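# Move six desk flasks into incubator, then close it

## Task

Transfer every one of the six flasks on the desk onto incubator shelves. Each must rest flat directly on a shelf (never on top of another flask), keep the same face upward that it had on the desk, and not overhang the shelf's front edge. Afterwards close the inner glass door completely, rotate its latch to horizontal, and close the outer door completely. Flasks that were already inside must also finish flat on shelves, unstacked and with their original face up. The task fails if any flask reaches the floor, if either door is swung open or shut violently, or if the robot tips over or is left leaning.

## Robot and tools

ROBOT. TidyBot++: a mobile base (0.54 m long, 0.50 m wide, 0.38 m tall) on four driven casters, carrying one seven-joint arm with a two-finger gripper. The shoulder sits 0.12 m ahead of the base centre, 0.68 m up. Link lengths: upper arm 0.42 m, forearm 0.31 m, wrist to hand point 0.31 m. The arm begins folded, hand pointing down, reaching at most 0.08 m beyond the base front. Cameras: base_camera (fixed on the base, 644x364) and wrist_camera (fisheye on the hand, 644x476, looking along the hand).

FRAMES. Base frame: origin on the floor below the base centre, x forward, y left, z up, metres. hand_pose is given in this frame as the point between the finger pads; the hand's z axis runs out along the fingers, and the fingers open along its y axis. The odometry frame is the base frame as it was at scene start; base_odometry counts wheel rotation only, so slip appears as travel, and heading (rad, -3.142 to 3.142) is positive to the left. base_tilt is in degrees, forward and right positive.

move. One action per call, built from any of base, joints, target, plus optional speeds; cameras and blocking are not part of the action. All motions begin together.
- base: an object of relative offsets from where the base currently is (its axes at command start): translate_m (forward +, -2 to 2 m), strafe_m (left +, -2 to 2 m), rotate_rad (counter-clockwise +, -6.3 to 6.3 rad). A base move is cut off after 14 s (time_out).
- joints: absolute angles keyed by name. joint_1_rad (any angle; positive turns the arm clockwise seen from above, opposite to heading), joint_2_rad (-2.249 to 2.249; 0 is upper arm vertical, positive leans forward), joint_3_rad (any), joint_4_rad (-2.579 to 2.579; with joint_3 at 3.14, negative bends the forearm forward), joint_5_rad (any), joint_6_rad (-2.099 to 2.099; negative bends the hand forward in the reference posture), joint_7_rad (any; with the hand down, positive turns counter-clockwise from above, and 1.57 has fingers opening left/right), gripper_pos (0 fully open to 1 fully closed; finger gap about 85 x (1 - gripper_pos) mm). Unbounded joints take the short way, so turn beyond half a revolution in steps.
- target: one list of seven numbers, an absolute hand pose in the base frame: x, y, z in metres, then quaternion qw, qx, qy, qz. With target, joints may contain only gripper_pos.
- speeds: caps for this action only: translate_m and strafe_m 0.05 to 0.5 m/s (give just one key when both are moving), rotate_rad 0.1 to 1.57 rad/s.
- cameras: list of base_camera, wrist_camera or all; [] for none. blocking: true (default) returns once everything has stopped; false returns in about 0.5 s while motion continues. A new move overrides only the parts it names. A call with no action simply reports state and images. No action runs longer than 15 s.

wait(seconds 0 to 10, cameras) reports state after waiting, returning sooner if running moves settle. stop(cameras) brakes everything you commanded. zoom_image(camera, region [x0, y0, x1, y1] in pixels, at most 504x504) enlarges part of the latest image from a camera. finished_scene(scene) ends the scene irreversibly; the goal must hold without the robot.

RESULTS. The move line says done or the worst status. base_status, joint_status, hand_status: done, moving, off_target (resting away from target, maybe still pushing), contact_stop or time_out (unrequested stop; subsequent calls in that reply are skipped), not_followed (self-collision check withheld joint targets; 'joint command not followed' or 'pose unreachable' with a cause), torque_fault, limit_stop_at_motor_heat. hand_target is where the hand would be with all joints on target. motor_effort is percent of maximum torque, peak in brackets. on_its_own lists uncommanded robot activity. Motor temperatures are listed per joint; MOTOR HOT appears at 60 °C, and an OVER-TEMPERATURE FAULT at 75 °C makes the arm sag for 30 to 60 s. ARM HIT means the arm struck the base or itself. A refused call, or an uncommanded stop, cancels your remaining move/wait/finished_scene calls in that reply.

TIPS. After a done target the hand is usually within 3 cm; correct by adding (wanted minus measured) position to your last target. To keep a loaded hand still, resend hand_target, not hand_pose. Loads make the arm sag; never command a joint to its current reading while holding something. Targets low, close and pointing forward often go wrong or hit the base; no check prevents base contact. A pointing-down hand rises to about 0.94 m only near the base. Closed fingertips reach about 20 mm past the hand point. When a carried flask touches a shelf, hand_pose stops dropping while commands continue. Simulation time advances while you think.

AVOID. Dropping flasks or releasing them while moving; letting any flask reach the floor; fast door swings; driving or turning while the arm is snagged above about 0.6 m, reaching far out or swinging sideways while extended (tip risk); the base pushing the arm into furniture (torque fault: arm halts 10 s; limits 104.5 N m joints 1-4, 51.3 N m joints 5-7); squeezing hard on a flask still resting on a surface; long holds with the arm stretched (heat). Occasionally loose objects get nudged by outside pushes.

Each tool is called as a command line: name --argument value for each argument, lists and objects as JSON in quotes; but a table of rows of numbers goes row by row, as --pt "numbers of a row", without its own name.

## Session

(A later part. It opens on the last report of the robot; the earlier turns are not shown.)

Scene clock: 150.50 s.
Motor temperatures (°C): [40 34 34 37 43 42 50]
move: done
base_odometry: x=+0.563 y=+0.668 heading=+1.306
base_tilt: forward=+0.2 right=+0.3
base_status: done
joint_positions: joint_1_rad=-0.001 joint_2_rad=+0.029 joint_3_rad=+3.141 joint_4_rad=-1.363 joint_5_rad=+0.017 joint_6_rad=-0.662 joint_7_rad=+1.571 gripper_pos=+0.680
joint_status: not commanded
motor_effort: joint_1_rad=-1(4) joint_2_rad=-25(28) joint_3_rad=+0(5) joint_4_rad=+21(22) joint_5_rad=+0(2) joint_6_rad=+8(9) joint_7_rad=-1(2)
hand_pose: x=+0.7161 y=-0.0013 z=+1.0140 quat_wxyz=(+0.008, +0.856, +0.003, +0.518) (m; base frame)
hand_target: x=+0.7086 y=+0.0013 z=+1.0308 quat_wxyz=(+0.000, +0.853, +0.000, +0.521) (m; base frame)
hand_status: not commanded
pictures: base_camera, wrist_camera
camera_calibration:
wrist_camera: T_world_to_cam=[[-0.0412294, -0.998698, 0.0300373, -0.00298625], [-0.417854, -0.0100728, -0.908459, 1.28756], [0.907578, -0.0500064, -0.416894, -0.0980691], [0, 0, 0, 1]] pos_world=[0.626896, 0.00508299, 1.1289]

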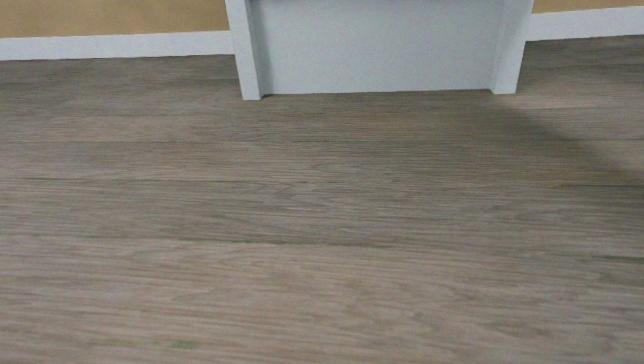

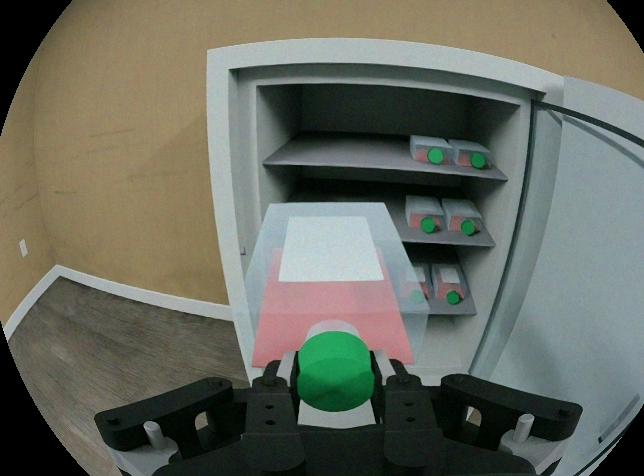

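move --base '{"rotate_rad":-0.075}' --cameras '["base_camera"]'

move --base '{"translate_m":0.3}' --speeds '{"translate_m":0.35}' --cameras '["base_camera","wrist_camera"]'

Scene clock: 152.17 s.
Motor temperatures (°C): [40 34 34 37 43 42 50]
move: done
base_odometry: x=+0.563 y=+0.668 heading=+1.231
base_tilt: forward=+0.2 right=+0.3
base_status: done
joint_positions: joint_1_rad=+0.005 joint_2_rad=+0.029 joint_3_rad=+3.145 joint_4_rad=-1.363 joint_5_rad=+0.017 joint_6_rad=-0.662 joint_7_rad=+1.571 gripper_pos=+0.680
joint_status: not commanded
motor_effort: joint_1_rad=+0(3) joint_2_rad=-25(26) joint_3_rad=+0(3) joint_4_rad=+21(22) joint_5_rad=+1(1) joint_6_rad=+9(9) joint_7_rad=-1(1)
hand_pose: x=+0.7161 y=-0.0069 z=+1.0140 quat_wxyz=(+0.010, +0.856, -0.001, +0.518) (m; base frame)
hand_target: x=+0.7086 y=+0.0013 z=+1.0308 quat_wxyz=(+0.000, +0.853, +0.000, +0.521) (m; base frame)
hand_status: not commanded
pictures: base_camera

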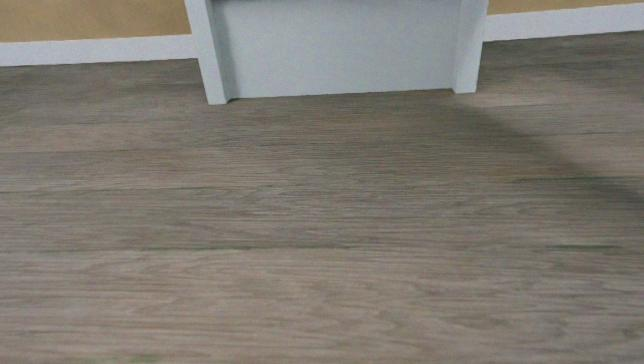

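Scene clock: 154.03 s.
Motor temperatures (°C): [40 34 34 37 43 42 50]
move: done
base_odometry: x=+0.663 y=+0.951 heading=+1.230
base_tilt: forward=+0.2 right=+0.3
base_status: done
joint_positions: joint_1_rad=+0.005 joint_2_rad=+0.027 joint_3_rad=+3.145 joint_4_rad=-1.363 joint_5_rad=+0.017 joint_6_rad=-0.664 joint_7_rad=+1.571 gripper_pos=+0.680
joint_status: not commanded
motor_effort: joint_1_rad=+0(1) joint_2_rad=-25(29) joint_3_rad=+1(1) joint_4_rad=+21(22) joint_5_rad=+1(1) joint_6_rad=+9(9) joint_7_rad=-1(2)
hand_pose: x=+0.7152 y=-0.0069 z=+1.0149 quat_wxyz=(+0.010, +0.855, -0.001, +0.518) (m; base frame)
hand_target: x=+0.7086 y=+0.0013 z=+1.0308 quat_wxyz=(+0.000, +0.853, +0.000, +0.521) (m; base frame)
hand_status: not commanded
pictures: base_camera, wrist_camera
camera_calibration:
wrist_camera: T_world_to_cam=[[-0.0506752, -0.998261, 0.0301061, -0.00183587], [-0.41763, -0.00620158, -0.908596, 1.28798], [0.907203, -0.0586165, -0.41659, -0.0972292], [0, 0, 0, 1]] pos_world=[0.626013, 0.000455612, 1.12981]

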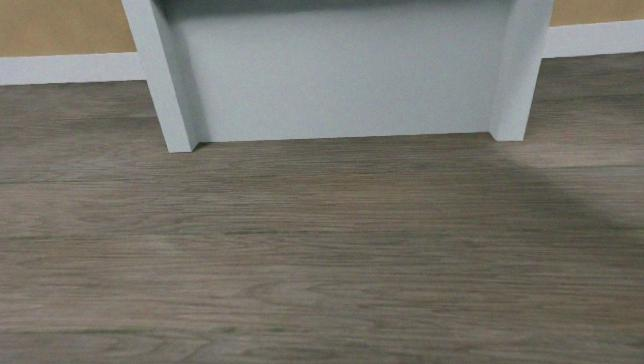

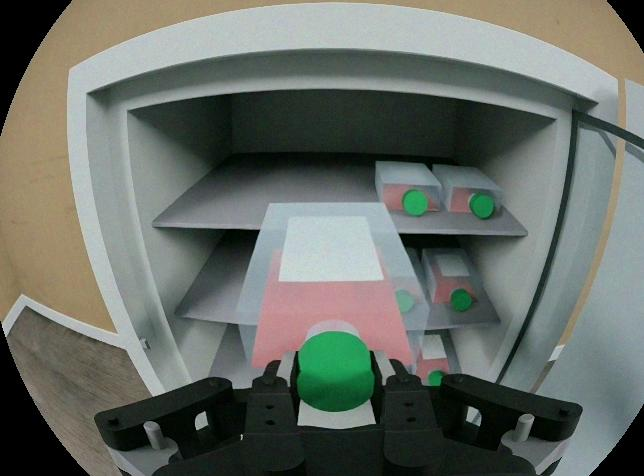

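move --base '{"translate_m":0.22,"strafe_m":0.018}' --speeds '{"translate_m":0.2}' --cameras '["wrist_camera"]'

move --joints '{"joint_2_rad":0.02,"joint_4_rad":-1.41,"joint_6_rad":-0.62}' --cameras '["wrist_camera"]'

Scene clock: 156.47 s.
Motor temperatures (°C): [40 34 34 37 43 42 50]
move: done
base_odometry: x=+0.720 y=+1.164 heading=+1.230
base_tilt: forward=+0.2 right=+0.3
base_status: done
joint_positions: joint_1_rad=+0.005 joint_2_rad=+0.025 joint_3_rad=+3.145 joint_4_rad=-1.362 joint_5_rad=+0.017 joint_6_rad=-0.664 joint_7_rad=+1.571 gripper_pos=+0.680
joint_status: not commanded
motor_effort: joint_1_rad=+0(1) joint_2_rad=-25(29) joint_3_rad=+0(1) joint_4_rad=+22(23) joint_5_rad=+0(1) joint_6_rad=+9(9) joint_7_rad=-1(2)
hand_pose: x=+0.7145 y=-0.0069 z=+1.0157 quat_wxyz=(+0.010, +0.855, -0.001, +0.518) (m; base frame)
hand_target: x=+0.7086 y=+0.0013 z=+1.0308 quat_wxyz=(+0.000, +0.853, +0.000, +0.521) (m; base frame)
hand_status: not commanded
pictures: wrist_camera
camera_calibration:
wrist_camera: T_world_to_cam=[[-0.0507062, -0.998261, 0.0300509, -0.00181888], [-0.416613, -0.00620411, -0.909063, 1.28827], [0.907669, -0.0586147, -0.415574, -0.0976072], [0, 0, 0, 1]] pos_world=[0.625212, 0.000455621, 1.13061]

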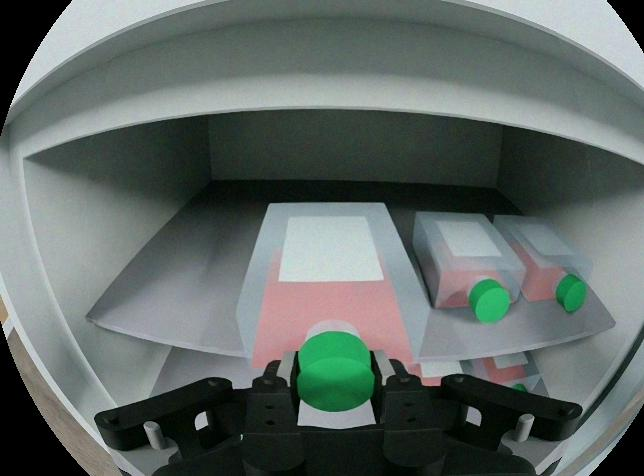

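Scene clock: 157.33 s.
Motor temperatures (°C): [40 34 34 37 43 42 50]
move: done
base_odometry: x=+0.720 y=+1.164 heading=+1.230
base_tilt: forward=+0.2 right=+0.3
base_status: not commanded
joint_positions: joint_1_rad=+0.005 joint_2_rad=+0.025 joint_3_rad=+3.145 joint_4_rad=-1.401 joint_5_rad=+0.017 joint_6_rad=-0.642 joint_7_rad=+1.571 gripper_pos=+0.680
joint_status: all done
motor_effort: joint_1_rad=+0(1) joint_2_rad=-25(26) joint_3_rad=+0(1) joint_4_rad=+22(23) joint_5_rad=+1(1) joint_6_rad=+9(10) joint_7_rad=-1(2)
hand_pose: x=+0.7142 y=-0.0068 z=+0.9996 quat_wxyz=(+0.010, +0.859, +0.000, +0.512) (m; base frame)
hand_target: x=+0.7149 y=+0.0013 z=+1.0031 quat_wxyz=(+0.000, +0.855, +0.000, +0.519) (m; base frame)
hand_status: not commanded
pictures: wrist_camera
camera_calibration:
wrist_camera: T_world_to_cam=[[-0.0498254, -0.998284, 0.0307606, -0.00263877], [-0.430855, -0.00630157, -0.902399, 1.27689], [0.901045, -0.0582158, -0.429802, -0.0851224], [0, 0, 0, 1]] pos_world=[0.626724, 0.000456734, 1.11576]

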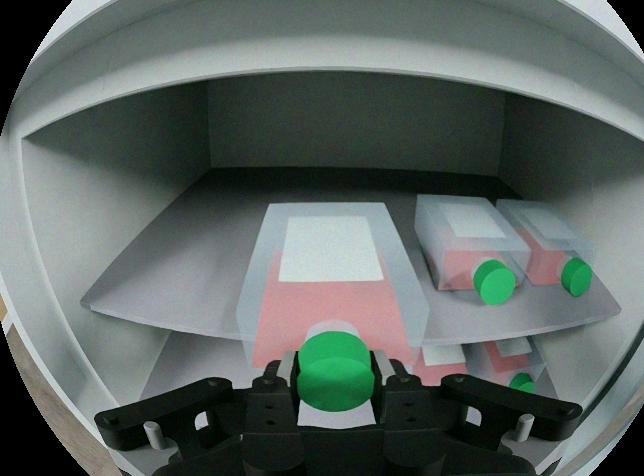

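move --base '{"translate_m":0.105}' --speeds '{"translate_m":0.15}' --cameras '[]'

move --joints '{"joint_2_rad":0.02,"joint_4_rad":-1.45,"joint_6_rad":-0.58}' --cameras '["wrist_camera"]'

Scene clock: 158.97 s.
Motor temperatures (°C): [40 34 34 37 43 42 50]
move: done
base_odometry: x=+0.755 y=+1.264 heading=+1.230
base_tilt: forward=+0.2 right=+0.3
base_status: done
joint_positions: joint_1_rad=+0.005 joint_2_rad=+0.026 joint_3_rad=+3.145 joint_4_rad=-1.401 joint_5_rad=+0.017 joint_6_rad=-0.642 joint_7_rad=+1.571 gripper_pos=+0.680
joint_status: not commanded
motor_effort: joint_1_rad=+0(2) joint_2_rad=-25(28) joint_3_rad=+0(1) joint_4_rad=+22(22) joint_5_rad=+0(1) joint_6_rad=+9(9) joint_7_rad=-1(2)
hand_pose: x=+0.7144 y=-0.0068 z=+0.9992 quat_wxyz=(+0.010, +0.859, +0.000, +0.511) (m; base frame)
hand_target: x=+0.7149 y=+0.0013 z=+1.0031 quat_wxyz=(+0.000, +0.855, +0.000, +0.519) (m; base frame)
hand_status: not commanded
pictures: none
No camera images: "cameras" was empty.

Scene clock: 159.67 s.
Motor temperatures (°C): [40 34 34 37 43 42 50]
move: done
base_odometry: x=+0.755 y=+1.264 heading=+1.230
base_tilt: forward=+0.3 right=+0.3
base_status: not commanded
joint_positions: joint_1_rad=+0.005 joint_2_rad=+0.026 joint_3_rad=+3.145 joint_4_rad=-1.437 joint_5_rad=+0.017 joint_6_rad=-0.612 joint_7_rad=+1.571 gripper_pos=+0.680
joint_status: all done
motor_effort: joint_1_rad=+0(1) joint_2_rad=-24(27) joint_3_rad=+0(1) joint_4_rad=+22(22) joint_5_rad=+1(1) joint_6_rad=+8(10) joint_7_rad=-1(1)
hand_pose: x=+0.7149 y=-0.0067 z=+0.9863 quat_wxyz=(+0.010, +0.861, +0.000, +0.509) (m; base frame)
hand_target: x=+0.7164 y=+0.0013 z=+0.9906 quat_wxyz=(+0.000, +0.855, +0.000, +0.519) (m; base frame)
hand_status: not commanded
pictures: wrist_camera
camera_calibration:
wrist_camera: T_world_to_cam=[[-0.0490832, -0.998312, 0.0310518, -0.0028668], [-0.436873, -0.006499, -0.8995, 1.26669], [0.898183, -0.057716, -0.435816, -0.0833738], [0, 0, 0, 1]] pos_world=[0.628128, 0.000558275, 1.10314]

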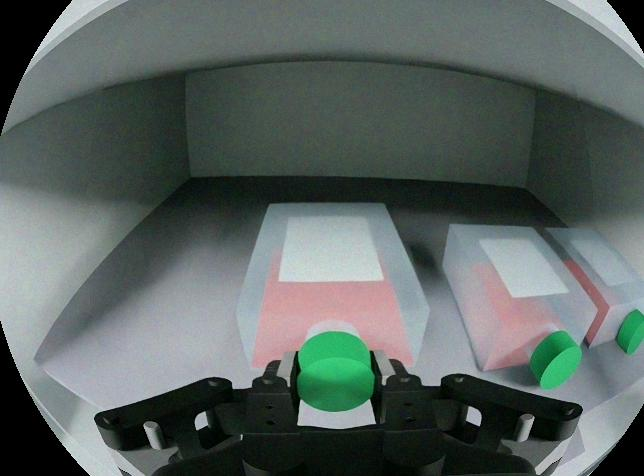

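move --joints '{"joint_2_rad":0.02,"joint_4_rad":-1.47,"joint_6_rad":-0.56}' --cameras '[]'

move --joints '{"joint_2_rad":0.02,"joint_4_rad":-1.49,"joint_6_rad":-0.54}' --cameras '["wrist_camera"]'

Scene clock: 160.43 s.
Motor temperatures (°C): [40 34 34 37 43 42 50]
move: done
base_odometry: x=+0.755 y=+1.264 heading=+1.230
base_tilt: forward=+0.3 right=+0.3
base_status: not commanded
joint_positions: joint_1_rad=+0.005 joint_2_rad=+0.026 joint_3_rad=+3.145 joint_4_rad=-1.455 joint_5_rad=+0.017 joint_6_rad=-0.594 joint_7_rad=+1.571 gripper_pos=+0.680
joint_status: all done
motor_effort: joint_1_rad=+0(1) joint_2_rad=-25(26) joint_3_rad=+0(1) joint_4_rad=+21(22) joint_5_rad=+0(1) joint_6_rad=+9(9) joint_7_rad=+0(2)
hand_pose: x=+0.7155 y=-0.0066 z=+0.9807 quat_wxyz=(+0.010, +0.861, +0.000, +0.509) (m; base frame)
hand_target: x=+0.7170 y=+0.0013 z=+0.9843 quat_wxyz=(+0.000, +0.855, +0.000, +0.519) (m; base frame)
hand_status: not commanded
pictures: none
No camera images: "cameras" was empty.

Scene clock: 161.07 s.
Motor temperatures (°C): [40 34 34 37 43 42 50]
move: done
base_odometry: x=+0.755 y=+1.264 heading=+1.230
base_tilt: forward=+0.2 right=+0.3
base_status: not commanded
joint_positions: joint_1_rad=+0.005 joint_2_rad=+0.026 joint_3_rad=+3.145 joint_4_rad=-1.474 joint_5_rad=+0.017 joint_6_rad=-0.575 joint_7_rad=+1.571 gripper_pos=+0.680
joint_status: all done
motor_effort: joint_1_rad=+0(1) joint_2_rad=-25(26) joint_3_rad=+1(1) joint_4_rad=+21(23) joint_5_rad=+1(1) joint_6_rad=+8(9) joint_7_rad=-1(1)
hand_pose: x=+0.7159 y=-0.0065 z=+0.9744 quat_wxyz=(+0.010, +0.861, +0.000, +0.508) (m; base frame)
hand_target: x=+0.7174 y=+0.0013 z=+0.9781 quat_wxyz=(+0.000, +0.855, +0.000, +0.519) (m; base frame)
hand_status: not commanded
pictures: wrist_camera
camera_calibration:
wrist_camera: T_world_to_cam=[[-0.0484458, -0.998338, 0.0312132, -0.00291857], [-0.437289, -0.00689643, -0.899294, 1.25651], [0.898015, -0.0572162, -0.436229, -0.0889867], [0, 0, 0, 1]] pos_world=[0.629227, 0.000660204, 1.09124]

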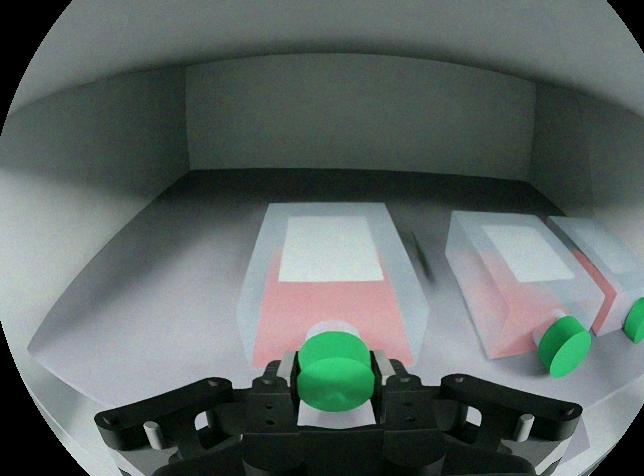

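move --joints '{"joint_2_rad":0.02,"joint_4_rad":-1.52,"joint_6_rad":-0.51}' --cameras '[]'

move --joints '{"joint_2_rad":0.02,"joint_4_rad":-1.545,"joint_6_rad":-0.485}' --cameras '["wrist_camera"]'

Scene clock: 161.93 s.
Motor temperatures (°C): [40 34 34 37 43 42 50]
move: done
base_odometry: x=+0.755 y=+1.264 heading=+1.230
base_tilt: forward=+0.2 right=+0.3
base_status: not commanded
joint_positions: joint_1_rad=+0.005 joint_2_rad=+0.026 joint_3_rad=+3.145 joint_4_rad=-1.503 joint_5_rad=+0.017 joint_6_rad=-0.543 joint_7_rad=+1.571 gripper_pos=+0.680
joint_status: all done
motor_effort: joint_1_rad=-1(1) joint_2_rad=-24(26) joint_3_rad=+0(1) joint_4_rad=+20(23) joint_5_rad=+0(1) joint_6_rad=+8(9) joint_7_rad=-1(1)
hand_pose: x=+0.7169 y=-0.0064 z=+0.9663 quat_wxyz=(+0.010, +0.860, +0.000, +0.510) (m; base frame)
hand_target: x=+0.7179 y=+0.0013 z=+0.9686 quat_wxyz=(+0.000, +0.855, +0.000, +0.519) (m; base frame)
hand_status: not commanded
pictures: none
No camera images: "cameras" was empty.

Scene clock: 162.57 s.
Motor temperatures (°C): [40 34 34 37 43 42 50]
move: done
base_odometry: x=+0.755 y=+1.264 heading=+1.230
base_tilt: forward=+0.2 right=+0.3
base_status: not commanded
joint_positions: joint_1_rad=+0.005 joint_2_rad=+0.025 joint_3_rad=+3.145 joint_4_rad=-1.518 joint_5_rad=+0.017 joint_6_rad=-0.512 joint_7_rad=+1.571 gripper_pos=+0.680
joint_status: all done
motor_effort: joint_1_rad=+0(1) joint_2_rad=-23(24) joint_3_rad=+1(1) joint_4_rad=+20(21) joint_5_rad=+0(1) joint_6_rad=+8(8) joint_7_rad=-1(1)
hand_pose: x=+0.7193 y=-0.0063 z=+0.9659 quat_wxyz=(+0.010, +0.856, +0.001, +0.517) (m; base frame)
hand_target: x=+0.7180 y=+0.0013 z=+0.9608 quat_wxyz=(+0.000, +0.855, +0.000, +0.519) (m; base frame)
hand_status: not commanded
pictures: wrist_camera
camera_calibration:
wrist_camera: T_world_to_cam=[[-0.0479514, -0.998385, 0.0304605, -0.00183954], [-0.420319, -0.00749537, -0.907345, 1.24591], [0.906109, -0.0563116, -0.419281, -0.117889], [0, 0, 0, 1]] pos_world=[0.630411, 0.00086346, 1.0811]

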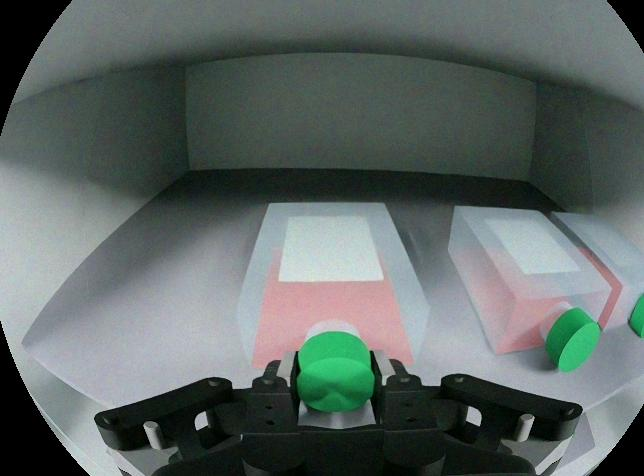

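move --joints '{"joint_2_rad":0.02,"joint_4_rad":-1.53,"joint_6_rad":-0.51}' --cameras '[]'

move --joints '{"gripper_pos":0.45}' --cameras '["wrist_camera"]'

move --base '{"translate_m":-0.08}' --speeds '{"translate_m":0.1}' --cameras '["wrist_camera"]'

Scene clock: 163.33 s.
Motor temperatures (°C): [40 34 34 37 43 42 50]
move: done
base_odometry: x=+0.755 y=+1.264 heading=+1.230
base_tilt: forward=+0.2 right=+0.3
base_status: not commanded
joint_positions: joint_1_rad=+0.005 joint_2_rad=+0.025 joint_3_rad=+3.145 joint_4_rad=-1.518 joint_5_rad=+0.017 joint_6_rad=-0.513 joint_7_rad=+1.571 gripper_pos=+0.680
joint_status: all done
motor_effort: joint_1_rad=-1(1) joint_2_rad=-23(24) joint_3_rad=+0(1) joint_4_rad=+20(21) joint_5_rad=+0(1) joint_6_rad=+7(9) joint_7_rad=-1(2)
hand_pose: x=+0.7193 y=-0.0063 z=+0.9659 quat_wxyz=(+0.010, +0.856, +0.001, +0.516) (m; base frame)
hand_target: x=+0.7165 y=+0.0013 z=+0.9627 quat_wxyz=(+0.000, +0.857, +0.000, +0.515) (m; base frame)
hand_status: not commanded
pictures: none
No camera images: "cameras" was empty.

Scene clock: 164.10 s.
Motor temperatures (°C): [40 34 34 37 43 42 50]
move: done
base_odometry: x=+0.755 y=+1.264 heading=+1.230
base_tilt: forward=+0.3 right=+0.3
base_status: not commanded
joint_positions: joint_1_rad=+0.005 joint_2_rad=+0.025 joint_3_rad=+3.145 joint_4_rad=-1.518 joint_5_rad=+0.017 joint_6_rad=-0.513 joint_7_rad=+1.571 gripper_pos=+0.450
joint_status: all done
motor_effort: joint_1_rad=+0(1) joint_2_rad=-24(25) joint_3_rad=+0(1) joint_4_rad=+21(21) joint_5_rad=+0(1) joint_6_rad=+8(8) joint_7_rad=-1(1)
hand_pose: x=+0.7193 y=-0.0063 z=+0.9659 quat_wxyz=(+0.010, +0.856, +0.001, +0.516) (m; base frame)
hand_target: x=+0.7165 y=+0.0013 z=+0.9627 quat_wxyz=(+0.000, +0.857, +0.000, +0.515) (m; base frame)
hand_status: not commanded
pictures: wrist_camera
camera_calibration:
wrist_camera: T_world_to_cam=[[-0.0479505, -0.998385, 0.0304657, -0.00184577], [-0.42044, -0.00749302, -0.90729, 1.24592], [0.906053, -0.056314, -0.419401, -0.117724], [0, 0, 0, 1]] pos_world=[0.630411, 0.000863449, 1.0811]

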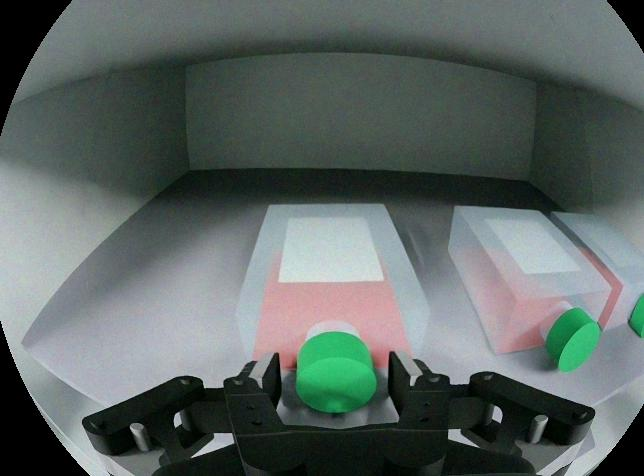

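Scene clock: 165.40 s.
Motor temperatures (°C): [40 34 34 37 43 42 50]
move: done
base_odometry: x=+0.728 y=+1.188 heading=+1.230
base_tilt: forward=+0.3 right=+0.3
base_status: done
joint_positions: joint_1_rad=+0.005 joint_2_rad=+0.024 joint_3_rad=+3.145 joint_4_rad=-1.518 joint_5_rad=+0.017 joint_6_rad=-0.513 joint_7_rad=+1.571 gripper_pos=+0.450
joint_status: not commanded
motor_effort: joint_1_rad=-1(1) joint_2_rad=-23(29) joint_3_rad=+0(1) joint_4_rad=+21(22) joint_5_rad=+1(1) joint_6_rad=+8(8) joint_7_rad=-1(1)
hand_pose: x=+0.7189 y=-0.0063 z=+0.9665 quat_wxyz=(+0.010, +0.856, +0.001, +0.517) (m; base frame)
hand_target: x=+0.7165 y=+0.0013 z=+0.9627 quat_wxyz=(+0.000, +0.857, +0.000, +0.515) (m; base frame)
hand_status: not commanded
pictures: wrist_camera
camera_calibration:
wrist_camera: T_world_to_cam=[[-0.0479822, -0.998385, 0.0304137, -0.00180893], [-0.419424, -0.00749555, -0.907759, 1.24604], [0.906521, -0.0563125, -0.418387, -0.118451], [0, 0, 0, 1]] pos_world=[0.62991, 0.000863458, 1.0816]

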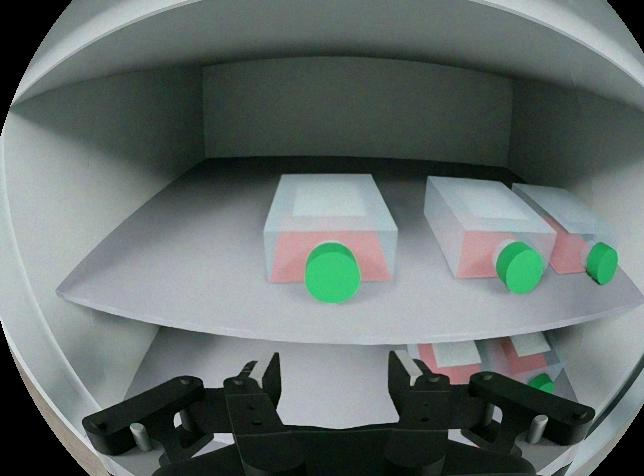

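move --base '{"translate_m":-0.45}' --cameras '[]'

move --base '{"translate_m":-0.307,"strafe_m":0.943,"rotate_rad":2.016}' --joints '{"joint_2_rad":0.05,"joint_4_rad":-1.33,"joint_6_rad":-0.704,"gripper_pos":0.35}' --cameras '["wrist_camera"]'

Scene clock: 167.87 s.
Motor temperatures (°C): [40 34 34 37 43 42 50]
move: done
base_odometry: x=+0.577 y=+0.764 heading=+1.230
base_tilt: forward=+0.2 right=+0.3
base_status: done
joint_positions: joint_1_rad=+0.005 joint_2_rad=+0.019 joint_3_rad=+3.145 joint_4_rad=-1.518 joint_5_rad=+0.017 joint_6_rad=-0.513 joint_7_rad=+1.571 gripper_pos=+0.450
joint_status: not commanded
motor_effort: joint_1_rad=+0(2) joint_2_rad=-24(28) joint_3_rad=+0(1) joint_4_rad=+21(22) joint_5_rad=+0(1) joint_6_rad=+8(9) joint_7_rad=-1(2)
hand_pose: x=+0.7174 y=-0.0062 z=+0.9698 quat_wxyz=(+0.010, +0.855, +0.001, +0.519) (m; base frame)
hand_target: x=+0.7165 y=+0.0013 z=+0.9627 quat_wxyz=(+0.000, +0.857, +0.000, +0.515) (m; base frame)
hand_status: not commanded
pictures: none
No camera images: "cameras" was empty.

Scene clock: 171.63 s.
Motor temperatures (°C): [40 34 34 37 43 42 50]
move: done
base_odometry: x=-0.414 y=+0.789 heading=-3.036
base_tilt: forward=+0.3 right=+0.3
base_status: done
joint_positions: joint_1_rad=+0.001 joint_2_rad=+0.045 joint_3_rad=+3.145 joint_4_rad=-1.356 joint_5_rad=+0.017 joint_6_rad=-0.661 joint_7_rad=+1.571 gripper_pos=+0.350
joint_status: all done
motor_effort: joint_1_rad=+0(5) joint_2_rad=-24(29) joint_3_rad=+1(4) joint_4_rad=+20(22) joint_5_rad=+0(2) joint_6_rad=+8(9) joint_7_rad=-1(2)
hand_pose: x=+0.7221 y=-0.0044 z=+1.0087 quat_wxyz=(+0.009, +0.858, +0.001, +0.514) (m; base frame)
hand_target: x=+0.7199 y=+0.0013 z=+1.0088 quat_wxyz=(+0.000, +0.863, +0.000, +0.505) (m; base frame)
hand_status: not commanded
pictures: wrist_camera
camera_calibration:
wrist_camera: T_world_to_cam=[[-0.046123, -0.99847, 0.0304982, -0.00248947], [-0.425442, -0.00798895, -0.904951, 1.28722], [0.90381, -0.0547143, -0.424422, -0.0955833], [0, 0, 0, 1]] pos_world=[0.633912, 0.00256811, 1.12438]

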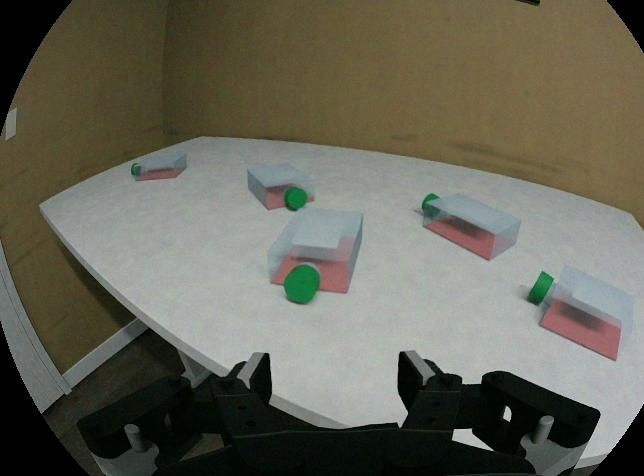

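move --base '{"translate_m":0.095,"strafe_m":0.234,"rotate_rad":-0.25}' --joints '{"joint_2_rad":0.01,"joint_4_rad":-1.42,"joint_6_rad":-0.61}' --cameras '["wrist_camera"]'

Scene clock: 173.70 s.
Motor temperatures (°C): [40 34 34 37 43 42 50]
move: done
base_odometry: x=-0.484 y=+0.546 heading=+2.996
base_tilt: forward=+0.2 right=+0.3
base_status: done
joint_positions: joint_1_rad=+0.000 joint_2_rad=+0.033 joint_3_rad=+3.145 joint_4_rad=-1.403 joint_5_rad=+0.017 joint_6_rad=-0.630 joint_7_rad=+1.571 gripper_pos=+0.350
joint_status: all done
motor_effort: joint_1_rad=+0(5) joint_2_rad=-24(26) joint_3_rad=+1(4) joint_4_rad=+21(21) joint_5_rad=+0(2) joint_6_rad=+8(9) joint_7_rad=-1(2)
hand_pose: x=+0.7182 y=-0.0036 z=+0.9968 quat_wxyz=(+0.009, +0.859, +0.002, +0.512) (m; base frame)
hand_target: x=+0.7121 y=+0.0013 z=+1.0059 quat_wxyz=(+0.000, +0.852, +0.000, +0.523) (m; base frame)
hand_status: not commanded
pictures: wrist_camera
camera_calibration:
wrist_camera: T_world_to_cam=[[-0.0444239, -0.99854, 0.0307234, -0.00301326], [-0.429427, -0.00868097, -0.90306, 1.27577], [0.902008, -0.0533109, -0.428415, -0.0917898], [0, 0, 0, 1]] pos_world=[0.630512, 0.00317269, 1.11287]

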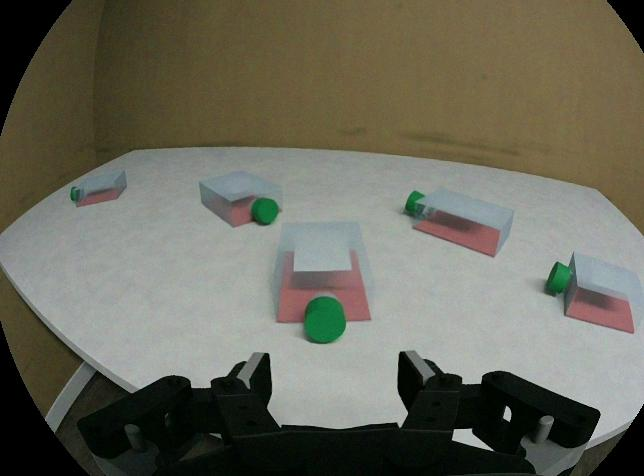

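move --base '{"translate_m":0.127,"strafe_m":0.006}' --speeds '{"translate_m":0.25}' --joints '{"joint_2_rad":0.01,"joint_4_rad":-1.52,"joint_6_rad":-0.51}' --cameras '[]'

move --joints '{"joint_2_rad":0.01,"joint_4_rad":-1.645,"joint_6_rad":-0.38}' --cameras '["wrist_camera"]'

Scene clock: 175.37 s.
Motor temperatures (°C): [40 34 34 37 43 42 50]
move: done
base_odometry: x=-0.611 y=+0.559 heading=+2.996
base_tilt: forward=+0.2 right=+0.3
base_status: done
joint_positions: joint_1_rad=+0.000 joint_2_rad=+0.022 joint_3_rad=+3.145 joint_4_rad=-1.500 joint_5_rad=+0.017 joint_6_rad=-0.544 joint_7_rad=+1.571 gripper_pos=+0.350
joint_status: all done
motor_effort: joint_1_rad=+0(1) joint_2_rad=-24(28) joint_3_rad=+0(1) joint_4_rad=+20(22) joint_5_rad=+0(1) joint_6_rad=+8(9) joint_7_rad=-1(1)
hand_pose: x=+0.7162 y=-0.0033 z=+0.9697 quat_wxyz=(+0.008, +0.859, +0.003, +0.512) (m; base frame)
hand_target: x=+0.7150 y=+0.0013 z=+0.9746 quat_wxyz=(+0.000, +0.852, +0.000, +0.523) (m; base frame)
hand_status: not commanded
pictures: none
No camera images: "cameras" was empty.

Scene clock: 176.67 s.
Motor temperatures (°C): [40 34 34 37 43 42 50]
move: done
base_odometry: x=-0.611 y=+0.559 heading=+2.996
base_tilt: forward=+0.2 right=+0.3
base_status: not commanded
joint_positions: joint_1_rad=+0.000 joint_2_rad=+0.022 joint_3_rad=+3.145 joint_4_rad=-1.626 joint_5_rad=+0.017 joint_6_rad=-0.416 joint_7_rad=+1.571 gripper_pos=+0.350
joint_status: all done
motor_effort: joint_1_rad=+0(1) joint_2_rad=-24(25) joint_3_rad=+1(1) joint_4_rad=+20(22) joint_5_rad=+0(1) joint_6_rad=+8(9) joint_7_rad=-1(1)
hand_pose: x=+0.7159 y=-0.0026 z=+0.9307 quat_wxyz=(+0.008, +0.858, +0.004, +0.513) (m; base frame)
hand_target: x=+0.7148 y=+0.0013 z=+0.9367 quat_wxyz=(+0.000, +0.851, +0.000, +0.526) (m; base frame)
hand_status: not commanded
pictures: wrist_camera
camera_calibration:
wrist_camera: T_world_to_cam=[[-0.0407656, -0.998695, 0.0307614, -0.00271755], [-0.427885, -0.0103718, -0.903773, 1.21471], [0.902913, -0.0500052, -0.426904, -0.12001], [0, 0, 0, 1]] pos_world=[0.628004, 0.00388357, 1.04667]

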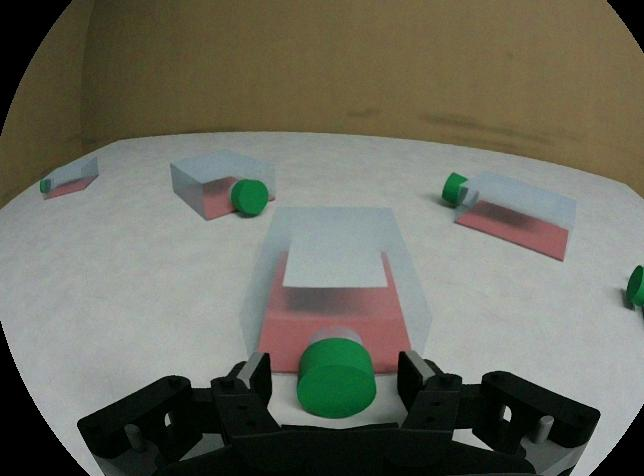

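move --joints '{"gripper_pos":0.85}' --cameras '[]'

move --joints '{"joint_2_rad":0.015,"joint_4_rad":-1.33,"joint_6_rad":-0.70}' --cameras '["wrist_camera"]'

move --base '{"translate_m":-1.029,"strafe_m":-0.435,"rotate_rad":-1.766}' --speeds '{"translate_m":0.42,"rotate_rad":0.75}' --cameras '["base_camera","wrist_camera"]'

Scene clock: 177.90 s.
Motor temperatures (°C): [40 34 34 37 43 42 50]
move: off_target
base_odometry: x=-0.611 y=+0.559 heading=+2.996
base_tilt: forward=+0.3 right=+0.3
base_status: not commanded
joint_positions: joint_1_rad=+0.000 joint_2_rad=+0.022 joint_3_rad=+3.145 joint_4_rad=-1.626 joint_5_rad=+0.017 joint_6_rad=-0.414 joint_7_rad=+1.571 gripper_pos=+0.680
joint_status: gripper_pos off_target (ended at +0.680, target +0.850)
motor_effort: joint_1_rad=+0(1) joint_2_rad=-24(24) joint_3_rad=+0(1) joint_4_rad=+20(21) joint_5_rad=+0(1) joint_6_rad=+8(8) joint_7_rad=-1(1)
hand_pose: x=+0.7162 y=-0.0026 z=+0.9312 quat_wxyz=(+0.008, +0.858, +0.004, +0.514) (m; base frame)
hand_target: x=+0.7148 y=+0.0013 z=+0.9367 quat_wxyz=(+0.000, +0.851, +0.000, +0.526) (m; base frame)
hand_status: not commanded
pictures: none
No camera images: "cameras" was empty.

Scene clock: 179.33 s.
Motor temperatures (°C): [40 34 34 37 43 42 50]
move: done
base_odometry: x=-0.611 y=+0.559 heading=+2.996
base_tilt: forward=+0.3 right=+0.3
base_status: not commanded
joint_positions: joint_1_rad=+0.000 joint_2_rad=+0.022 joint_3_rad=+3.145 joint_4_rad=-1.363 joint_5_rad=+0.017 joint_6_rad=-0.657 joint_7_rad=+1.571 gripper_pos=+0.680
joint_status: all done
motor_effort: joint_1_rad=+0(1) joint_2_rad=-24(27) joint_3_rad=+0(1) joint_4_rad=+21(24) joint_5_rad=+1(1) joint_6_rad=+8(10) joint_7_rad=-1(2)
hand_pose: x=+0.7147 y=-0.0037 z=+1.0194 quat_wxyz=(+0.009, +0.853, +0.002, +0.523) (m; base frame)
hand_target: x=+0.7086 y=+0.0013 z=+1.0308 quat_wxyz=(+0.000, +0.853, +0.000, +0.521) (m; base frame)
hand_status: not commanded
pictures: wrist_camera
camera_calibration:
wrist_camera: T_world_to_cam=[[-0.0456029, -0.998521, 0.0296153, -0.00203222], [-0.407254, -0.0084875, -0.913276, 1.28928], [0.912176, -0.0537089, -0.406264, -0.108775], [0, 0, 0, 1]] pos_world=[0.624194, 0.00307139, 1.13334]

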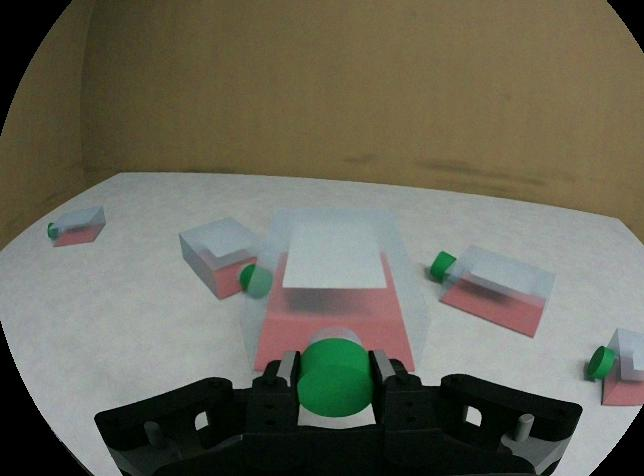

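Scene clock: 183.27 s.
Motor temperatures (°C): [40 34 34 37 43 42 50]
move: done
base_odometry: x=+0.471 y=+0.840 heading=+1.230
base_tilt: forward=+0.3 right=+0.3
base_status: done
joint_positions: joint_1_rad=-0.001 joint_2_rad=+0.023 joint_3_rad=+3.143 joint_4_rad=-1.362 joint_5_rad=+0.017 joint_6_rad=-0.660 joint_7_rad=+1.571 gripper_pos=+0.680
joint_status: not commanded
motor_effort: joint_1_rad=-1(4) joint_2_rad=-24(29) joint_3_rad=+0(4) joint_4_rad=+21(23) joint_5_rad=+0(1) joint_6_rad=+8(9) joint_7_rad=-1(2)
hand_pose: x=+0.7144 y=-0.0022 z=+1.0184 quat_wxyz=(+0.008, +0.853, +0.003, +0.521) (m; base frame)
hand_target: x=+0.7086 y=+0.0013 z=+1.0308 quat_wxyz=(+0.000, +0.853, +0.000, +0.521) (m; base frame)
hand_status: not commanded
pictures: base_camera, wrist_camera
camera_calibration:
wrist_camera: T_world_to_cam=[[-0.0429914, -0.998633, 0.0297363, -0.00247269], [-0.410546, -0.00947631, -0.91179, 1.28902], [0.910826, -0.0514073, -0.409578, -0.104406], [0, 0, 0, 1]] pos_world=[0.624192, 0.00437861, 1.13263]

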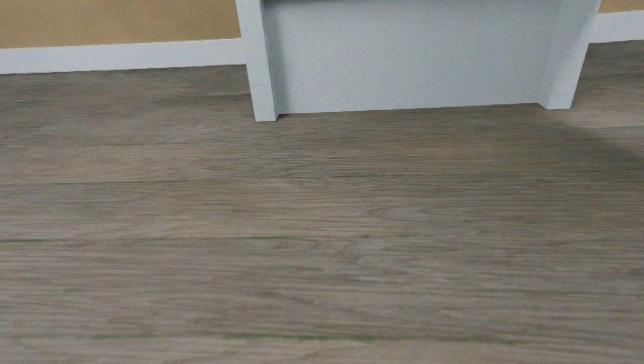

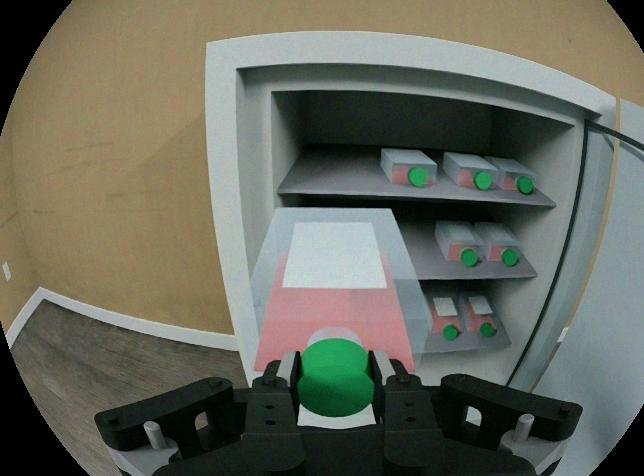

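move --base '{"translate_m":0.28,"rotate_rad":-0.02,"strafe_m":-0.005}' --speeds '{"translate_m":0.3}' --cameras '["base_camera","wrist_camera"]'

Scene clock: 185.60 s.
Motor temperatures (°C): [40 34 34 37 43 42 50]
move: done
base_odometry: x=+0.569 y=+1.103 heading=+1.210
base_tilt: forward=+0.2 right=+0.3
base_status: done
joint_positions: joint_1_rad=+0.001 joint_2_rad=+0.023 joint_3_rad=+3.143 joint_4_rad=-1.362 joint_5_rad=+0.017 joint_6_rad=-0.662 joint_7_rad=+1.571 gripper_pos=+0.680
joint_status: not commanded
motor_effort: joint_1_rad=+0(3) joint_2_rad=-24(29) joint_3_rad=+0(3) joint_4_rad=+20(22) joint_5_rad=+0(1) joint_6_rad=+9(9) joint_7_rad=-1(1)
hand_pose: x=+0.7142 y=-0.0031 z=+1.0179 quat_wxyz=(+0.009, +0.854, +0.002, +0.520) (m; base frame)
hand_target: x=+0.7086 y=+0.0013 z=+1.0308 quat_wxyz=(+0.000, +0.853, +0.000, +0.521) (m; base frame)
hand_status: not commanded
pictures: base_camera, wrist_camera
camera_calibration:
wrist_camera: T_world_to_cam=[[-0.0443652, -0.998571, 0.0298107, -0.00238906], [-0.412249, -0.00888156, -0.911028, 1.28898], [0.90999, -0.0527074, -0.411265, -0.102225], [0, 0, 0, 1]] pos_world=[0.624296, 0.00367447, 1.13232]

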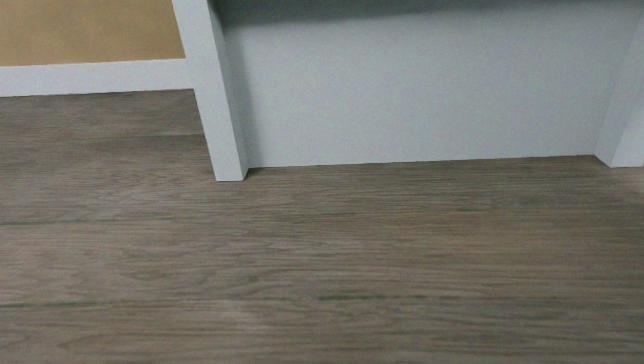

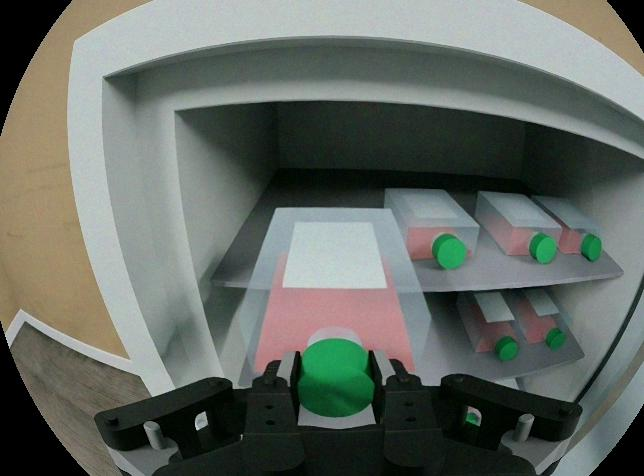

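move --base '{"translate_m":0.222}' --speeds '{"translate_m":0.15}' --joints '{"joint_2_rad":0.02,"joint_4_rad":-1.43,"joint_6_rad":-0.60}' --cameras '["wrist_camera"]'

move --joints '{"joint_2_rad":0.02,"joint_4_rad":-1.50,"joint_6_rad":-0.53}' --cameras '[]'

move --joints '{"joint_2_rad":0.02,"joint_4_rad":-1.54,"joint_6_rad":-0.49}' --cameras '["wrist_camera"]'

Scene clock: 188.00 s.
Motor temperatures (°C): [40 34 34 37 43 42 50]
move: done
base_odometry: x=+0.647 y=+1.311 heading=+1.210
base_tilt: forward=+0.3 right=+0.3
base_status: done
joint_positions: joint_1_rad=+0.001 joint_2_rad=+0.023 joint_3_rad=+3.143 joint_4_rad=-1.419 joint_5_rad=+0.017 joint_6_rad=-0.627 joint_7_rad=+1.571 gripper_pos=+0.680
joint_status: all done
motor_effort: joint_1_rad=+0(1) joint_2_rad=-24(28) joint_3_rad=+0(1) joint_4_rad=+21(23) joint_5_rad=+0(1) joint_6_rad=+8(10) joint_7_rad=-1(1)
hand_pose: x=+0.7139 y=-0.0029 z=+0.9943 quat_wxyz=(+0.008, +0.859, +0.003, +0.511) (m; base frame)
hand_target: x=+0.7157 y=+0.0013 z=+0.9969 quat_wxyz=(+0.000, +0.855, +0.000, +0.519) (m; base frame)
hand_status: not commanded
pictures: wrist_camera
camera_calibration:
wrist_camera: T_world_to_cam=[[-0.0431364, -0.998594, 0.0308077, -0.00341739], [-0.431701, -0.00917846, -0.90197, 1.27219], [0.900985, -0.0522075, -0.430698, -0.0859644], [0, 0, 0, 1]] pos_world=[0.626512, 0.00377619, 1.11056]

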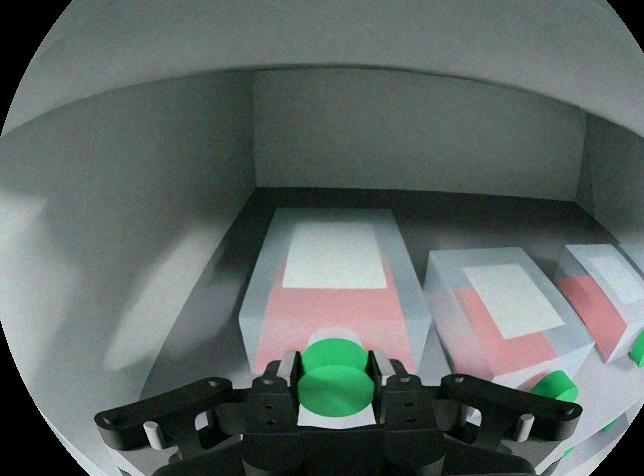

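Scene clock: 189.03 s.
Motor temperatures (°C): [40 34 34 37 43 42 50]
move: done
base_odometry: x=+0.647 y=+1.311 heading=+1.210
base_tilt: forward=+0.3 right=+0.3
base_status: not commanded
joint_positions: joint_1_rad=+0.001 joint_2_rad=+0.023 joint_3_rad=+3.143 joint_4_rad=-1.486 joint_5_rad=+0.017 joint_6_rad=-0.566 joint_7_rad=+1.571 gripper_pos=+0.680
joint_status: all done
motor_effort: joint_1_rad=+0(1) joint_2_rad=-25(26) joint_3_rad=+0(1) joint_4_rad=+21(23) joint_5_rad=+0(1) joint_6_rad=+9(9) joint_7_rad=-1(2)
hand_pose: x=+0.7150 y=-0.0027 z=+0.9715 quat_wxyz=(+0.008, +0.861, +0.003, +0.508) (m; base frame)
hand_target: x=+0.7176 y=+0.0013 z=+0.9749 quat_wxyz=(+0.000, +0.855, +0.000, +0.519) (m; base frame)
hand_status: not commanded
pictures: none
No camera images: "cameras" was empty.

Scene clock: 189.73 s.
Motor temperatures (°C): [40 34 34 37 43 42 50]
move: done
base_odometry: x=+0.647 y=+1.311 heading=+1.210
base_tilt: forward=+0.2 right=+0.3
base_status: not commanded
joint_positions: joint_1_rad=+0.001 joint_2_rad=+0.022 joint_3_rad=+3.143 joint_4_rad=-1.514 joint_5_rad=+0.017 joint_6_rad=-0.517 joint_7_rad=+1.571 gripper_pos=+0.680
joint_status: all done
motor_effort: joint_1_rad=+0(1) joint_2_rad=-23(24) joint_3_rad=+0(1) joint_4_rad=+19(22) joint_5_rad=+0(1) joint_6_rad=+8(9) joint_7_rad=-1(1)
hand_pose: x=+0.7184 y=-0.0025 z=+0.9690 quat_wxyz=(+0.008, +0.856, +0.003, +0.518) (m; base frame)
hand_target: x=+0.7180 y=+0.0013 z=+0.9624 quat_wxyz=(+0.000, +0.855, +0.000, +0.519) (m; base frame)
hand_status: not commanded
pictures: wrist_camera
camera_calibration:
wrist_camera: T_world_to_cam=[[-0.0417344, -0.998667, 0.0303778, -0.00259416], [-0.41778, -0.0101757, -0.908491, 1.24772], [0.907589, -0.0506066, -0.416798, -0.119034], [0, 0, 0, 1]] pos_world=[0.629197, 0.00408181, 1.084]

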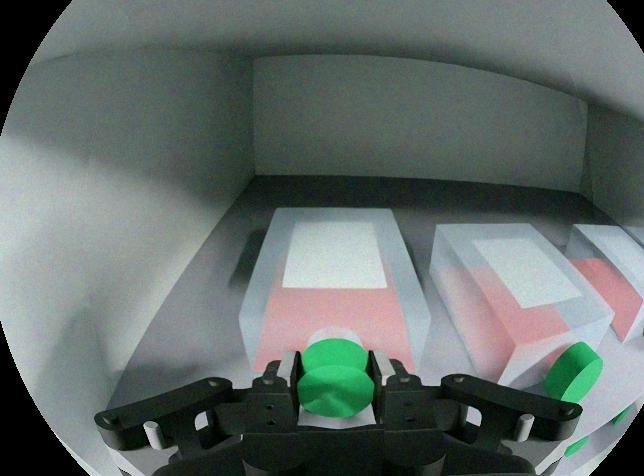

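move --joints '{"joint_2_rad":0.02,"joint_4_rad":-1.53,"joint_6_rad":-0.505,"gripper_pos":0.45}' --cameras '[]'

move --base '{"translate_m":-0.08}' --speeds '{"translate_m":0.12}' --cameras '["wrist_camera"]'

move --base '{"translate_m":-0.42}' --cameras '[]'

Scene clock: 190.63 s.
Motor temperatures (°C): [40 34 34 37 43 42 50]
move: done
base_odometry: x=+0.647 y=+1.311 heading=+1.210
base_tilt: forward=+0.2 right=+0.3
base_status: not commanded
joint_positions: joint_1_rad=+0.001 joint_2_rad=+0.022 joint_3_rad=+3.143 joint_4_rad=-1.514 joint_5_rad=+0.017 joint_6_rad=-0.517 joint_7_rad=+1.571 gripper_pos=+0.450
joint_status: all done
motor_effort: joint_1_rad=+0(1) joint_2_rad=-24(24) joint_3_rad=+0(1) joint_4_rad=+20(21) joint_5_rad=+0(1) joint_6_rad=+8(8) joint_7_rad=-1(2)
hand_pose: x=+0.7183 y=-0.0025 z=+0.9686 quat_wxyz=(+0.008, +0.856, +0.003, +0.517) (m; base frame)
hand_target: x=+0.7172 y=+0.0013 z=+0.9641 quat_wxyz=(+0.000, +0.856, +0.000, +0.517) (m; base frame)
hand_status: not commanded
pictures: none
No camera images: "cameras" was empty.

Scene clock: 191.83 s.
Motor temperatures (°C): [40 34 34 37 43 42 50]
move: done
base_odometry: x=+0.619 y=+1.236 heading=+1.210
base_tilt: forward=+0.3 right=+0.3
base_status: done
joint_positions: joint_1_rad=+0.001 joint_2_rad=+0.022 joint_3_rad=+3.143 joint_4_rad=-1.514 joint_5_rad=+0.017 joint_6_rad=-0.517 joint_7_rad=+1.571 gripper_pos=+0.450
joint_status: not commanded
motor_effort: joint_1_rad=+0(1) joint_2_rad=-24(29) joint_3_rad=+0(1) joint_4_rad=+20(22) joint_5_rad=+0(1) joint_6_rad=+8(8) joint_7_rad=+0(1)
hand_pose: x=+0.7182 y=-0.0025 z=+0.9689 quat_wxyz=(+0.008, +0.856, +0.003, +0.518) (m; base frame)
hand_target: x=+0.7172 y=+0.0013 z=+0.9641 quat_wxyz=(+0.000, +0.856, +0.000, +0.517) (m; base frame)
hand_status: not commanded
pictures: wrist_camera
camera_calibration:
wrist_camera: T_world_to_cam=[[-0.0417251, -0.998667, 0.0303867, -0.00261193], [-0.418066, -0.0101718, -0.90836, 1.24749], [0.907458, -0.050605, -0.417084, -0.118545], [0, 0, 0, 1]] pos_world=[0.628997, 0.00408181, 1.0838]

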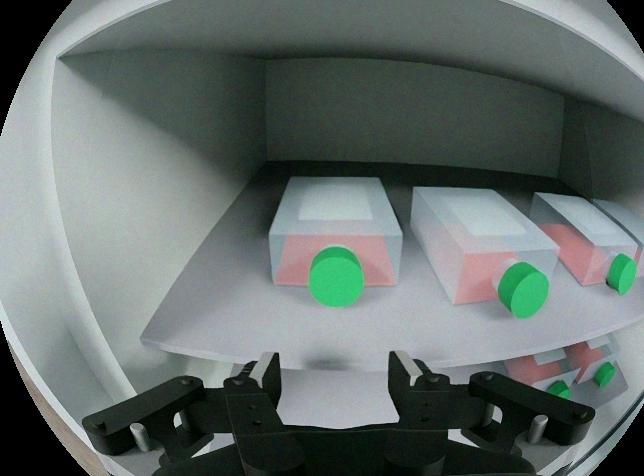

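Scene clock: 193.97 s.
Motor temperatures (°C): [40 34 34 37 43 42 50]
move: done
base_odometry: x=+0.471 y=+0.843 heading=+1.210
base_tilt: forward=+0.2 right=+0.3
base_status: done
joint_positions: joint_1_rad=+0.001 joint_2_rad=+0.017 joint_3_rad=+3.143 joint_4_rad=-1.514 joint_5_rad=+0.017 joint_6_rad=-0.517 joint_7_rad=+1.571 gripper_pos=+0.450
joint_status: not commanded
motor_effort: joint_1_rad=+0(1) joint_2_rad=-24(27) joint_3_rad=+0(2) joint_4_rad=+20(22) joint_5_rad=+1(1) joint_6_rad=+8(8) joint_7_rad=-1(2)
hand_pose: x=+0.7169 y=-0.0025 z=+0.9715 quat_wxyz=(+0.008, +0.854, +0.003, +0.520) (m; base frame)
hand_target: x=+0.7172 y=+0.0013 z=+0.9641 quat_wxyz=(+0.000, +0.856, +0.000, +0.517) (m; base frame)
hand_status: not commanded
pictures: none
No camera images: "cameras" was empty.

move --base '{"translate_m":-1.324,"strafe_m":0.745,"rotate_rad":1.55}' --joints '{"joint_2_rad":0.2,"joint_4_rad":-1.18,"joint_6_rad":-0.70,"joint_5_rad":0.0,"gripper_pos":1.0}' --cameras '["wrist_camera"]'

Scene clock: 199.50 s.
Motor temperatures (°C): [40 34 34 37 43 42 50]
move: done
base_odometry: x=-0.694 y=-0.134 heading=+2.761
base_tilt: forward=+0.3 right=+0.3
base_status: done
joint_positions: joint_1_rad=+0.002 joint_2_rad=+0.186 joint_3_rad=+3.143 joint_4_rad=-1.210 joint_5_rad=+0.017 joint_6_rad=-0.657 joint_7_rad=+1.571 gripper_pos=+0.999
joint_status: all done
motor_effort: joint_1_rad=-1(5) joint_2_rad=-30(32) joint_3_rad=+0(3) joint_4_rad=+21(22) joint_5_rad=+0(1) joint_6_rad=+8(8) joint_7_rad=+0(2)
hand_pose: x=+0.7821 y=-0.0044 z=+1.0062 quat_wxyz=(+0.009, +0.855, +0.001, +0.518) (m; base frame)
hand_target: x=+0.7830 y=+0.0013 z=+1.0021 quat_wxyz=(+0.000, +0.862, +0.000, +0.506) (m; base frame)
hand_status: not commanded
pictures: wrist_camera
camera_calibration:
wrist_camera: T_world_to_cam=[[-0.0461009, -0.998479, 0.0302462, 0.000493374], [-0.416801, -0.00829034, -0.90896, 1.30769], [0.907828, -0.0545105, -0.415785, -0.162623], [0, 0, 0, 1]] pos_world=[0.692704, 0.00246916, 1.12101]

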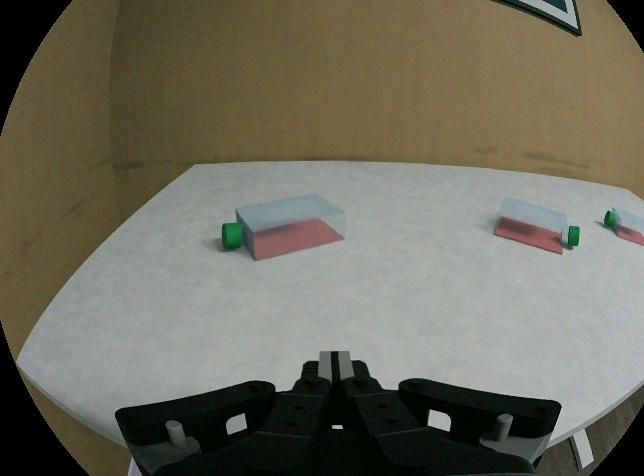

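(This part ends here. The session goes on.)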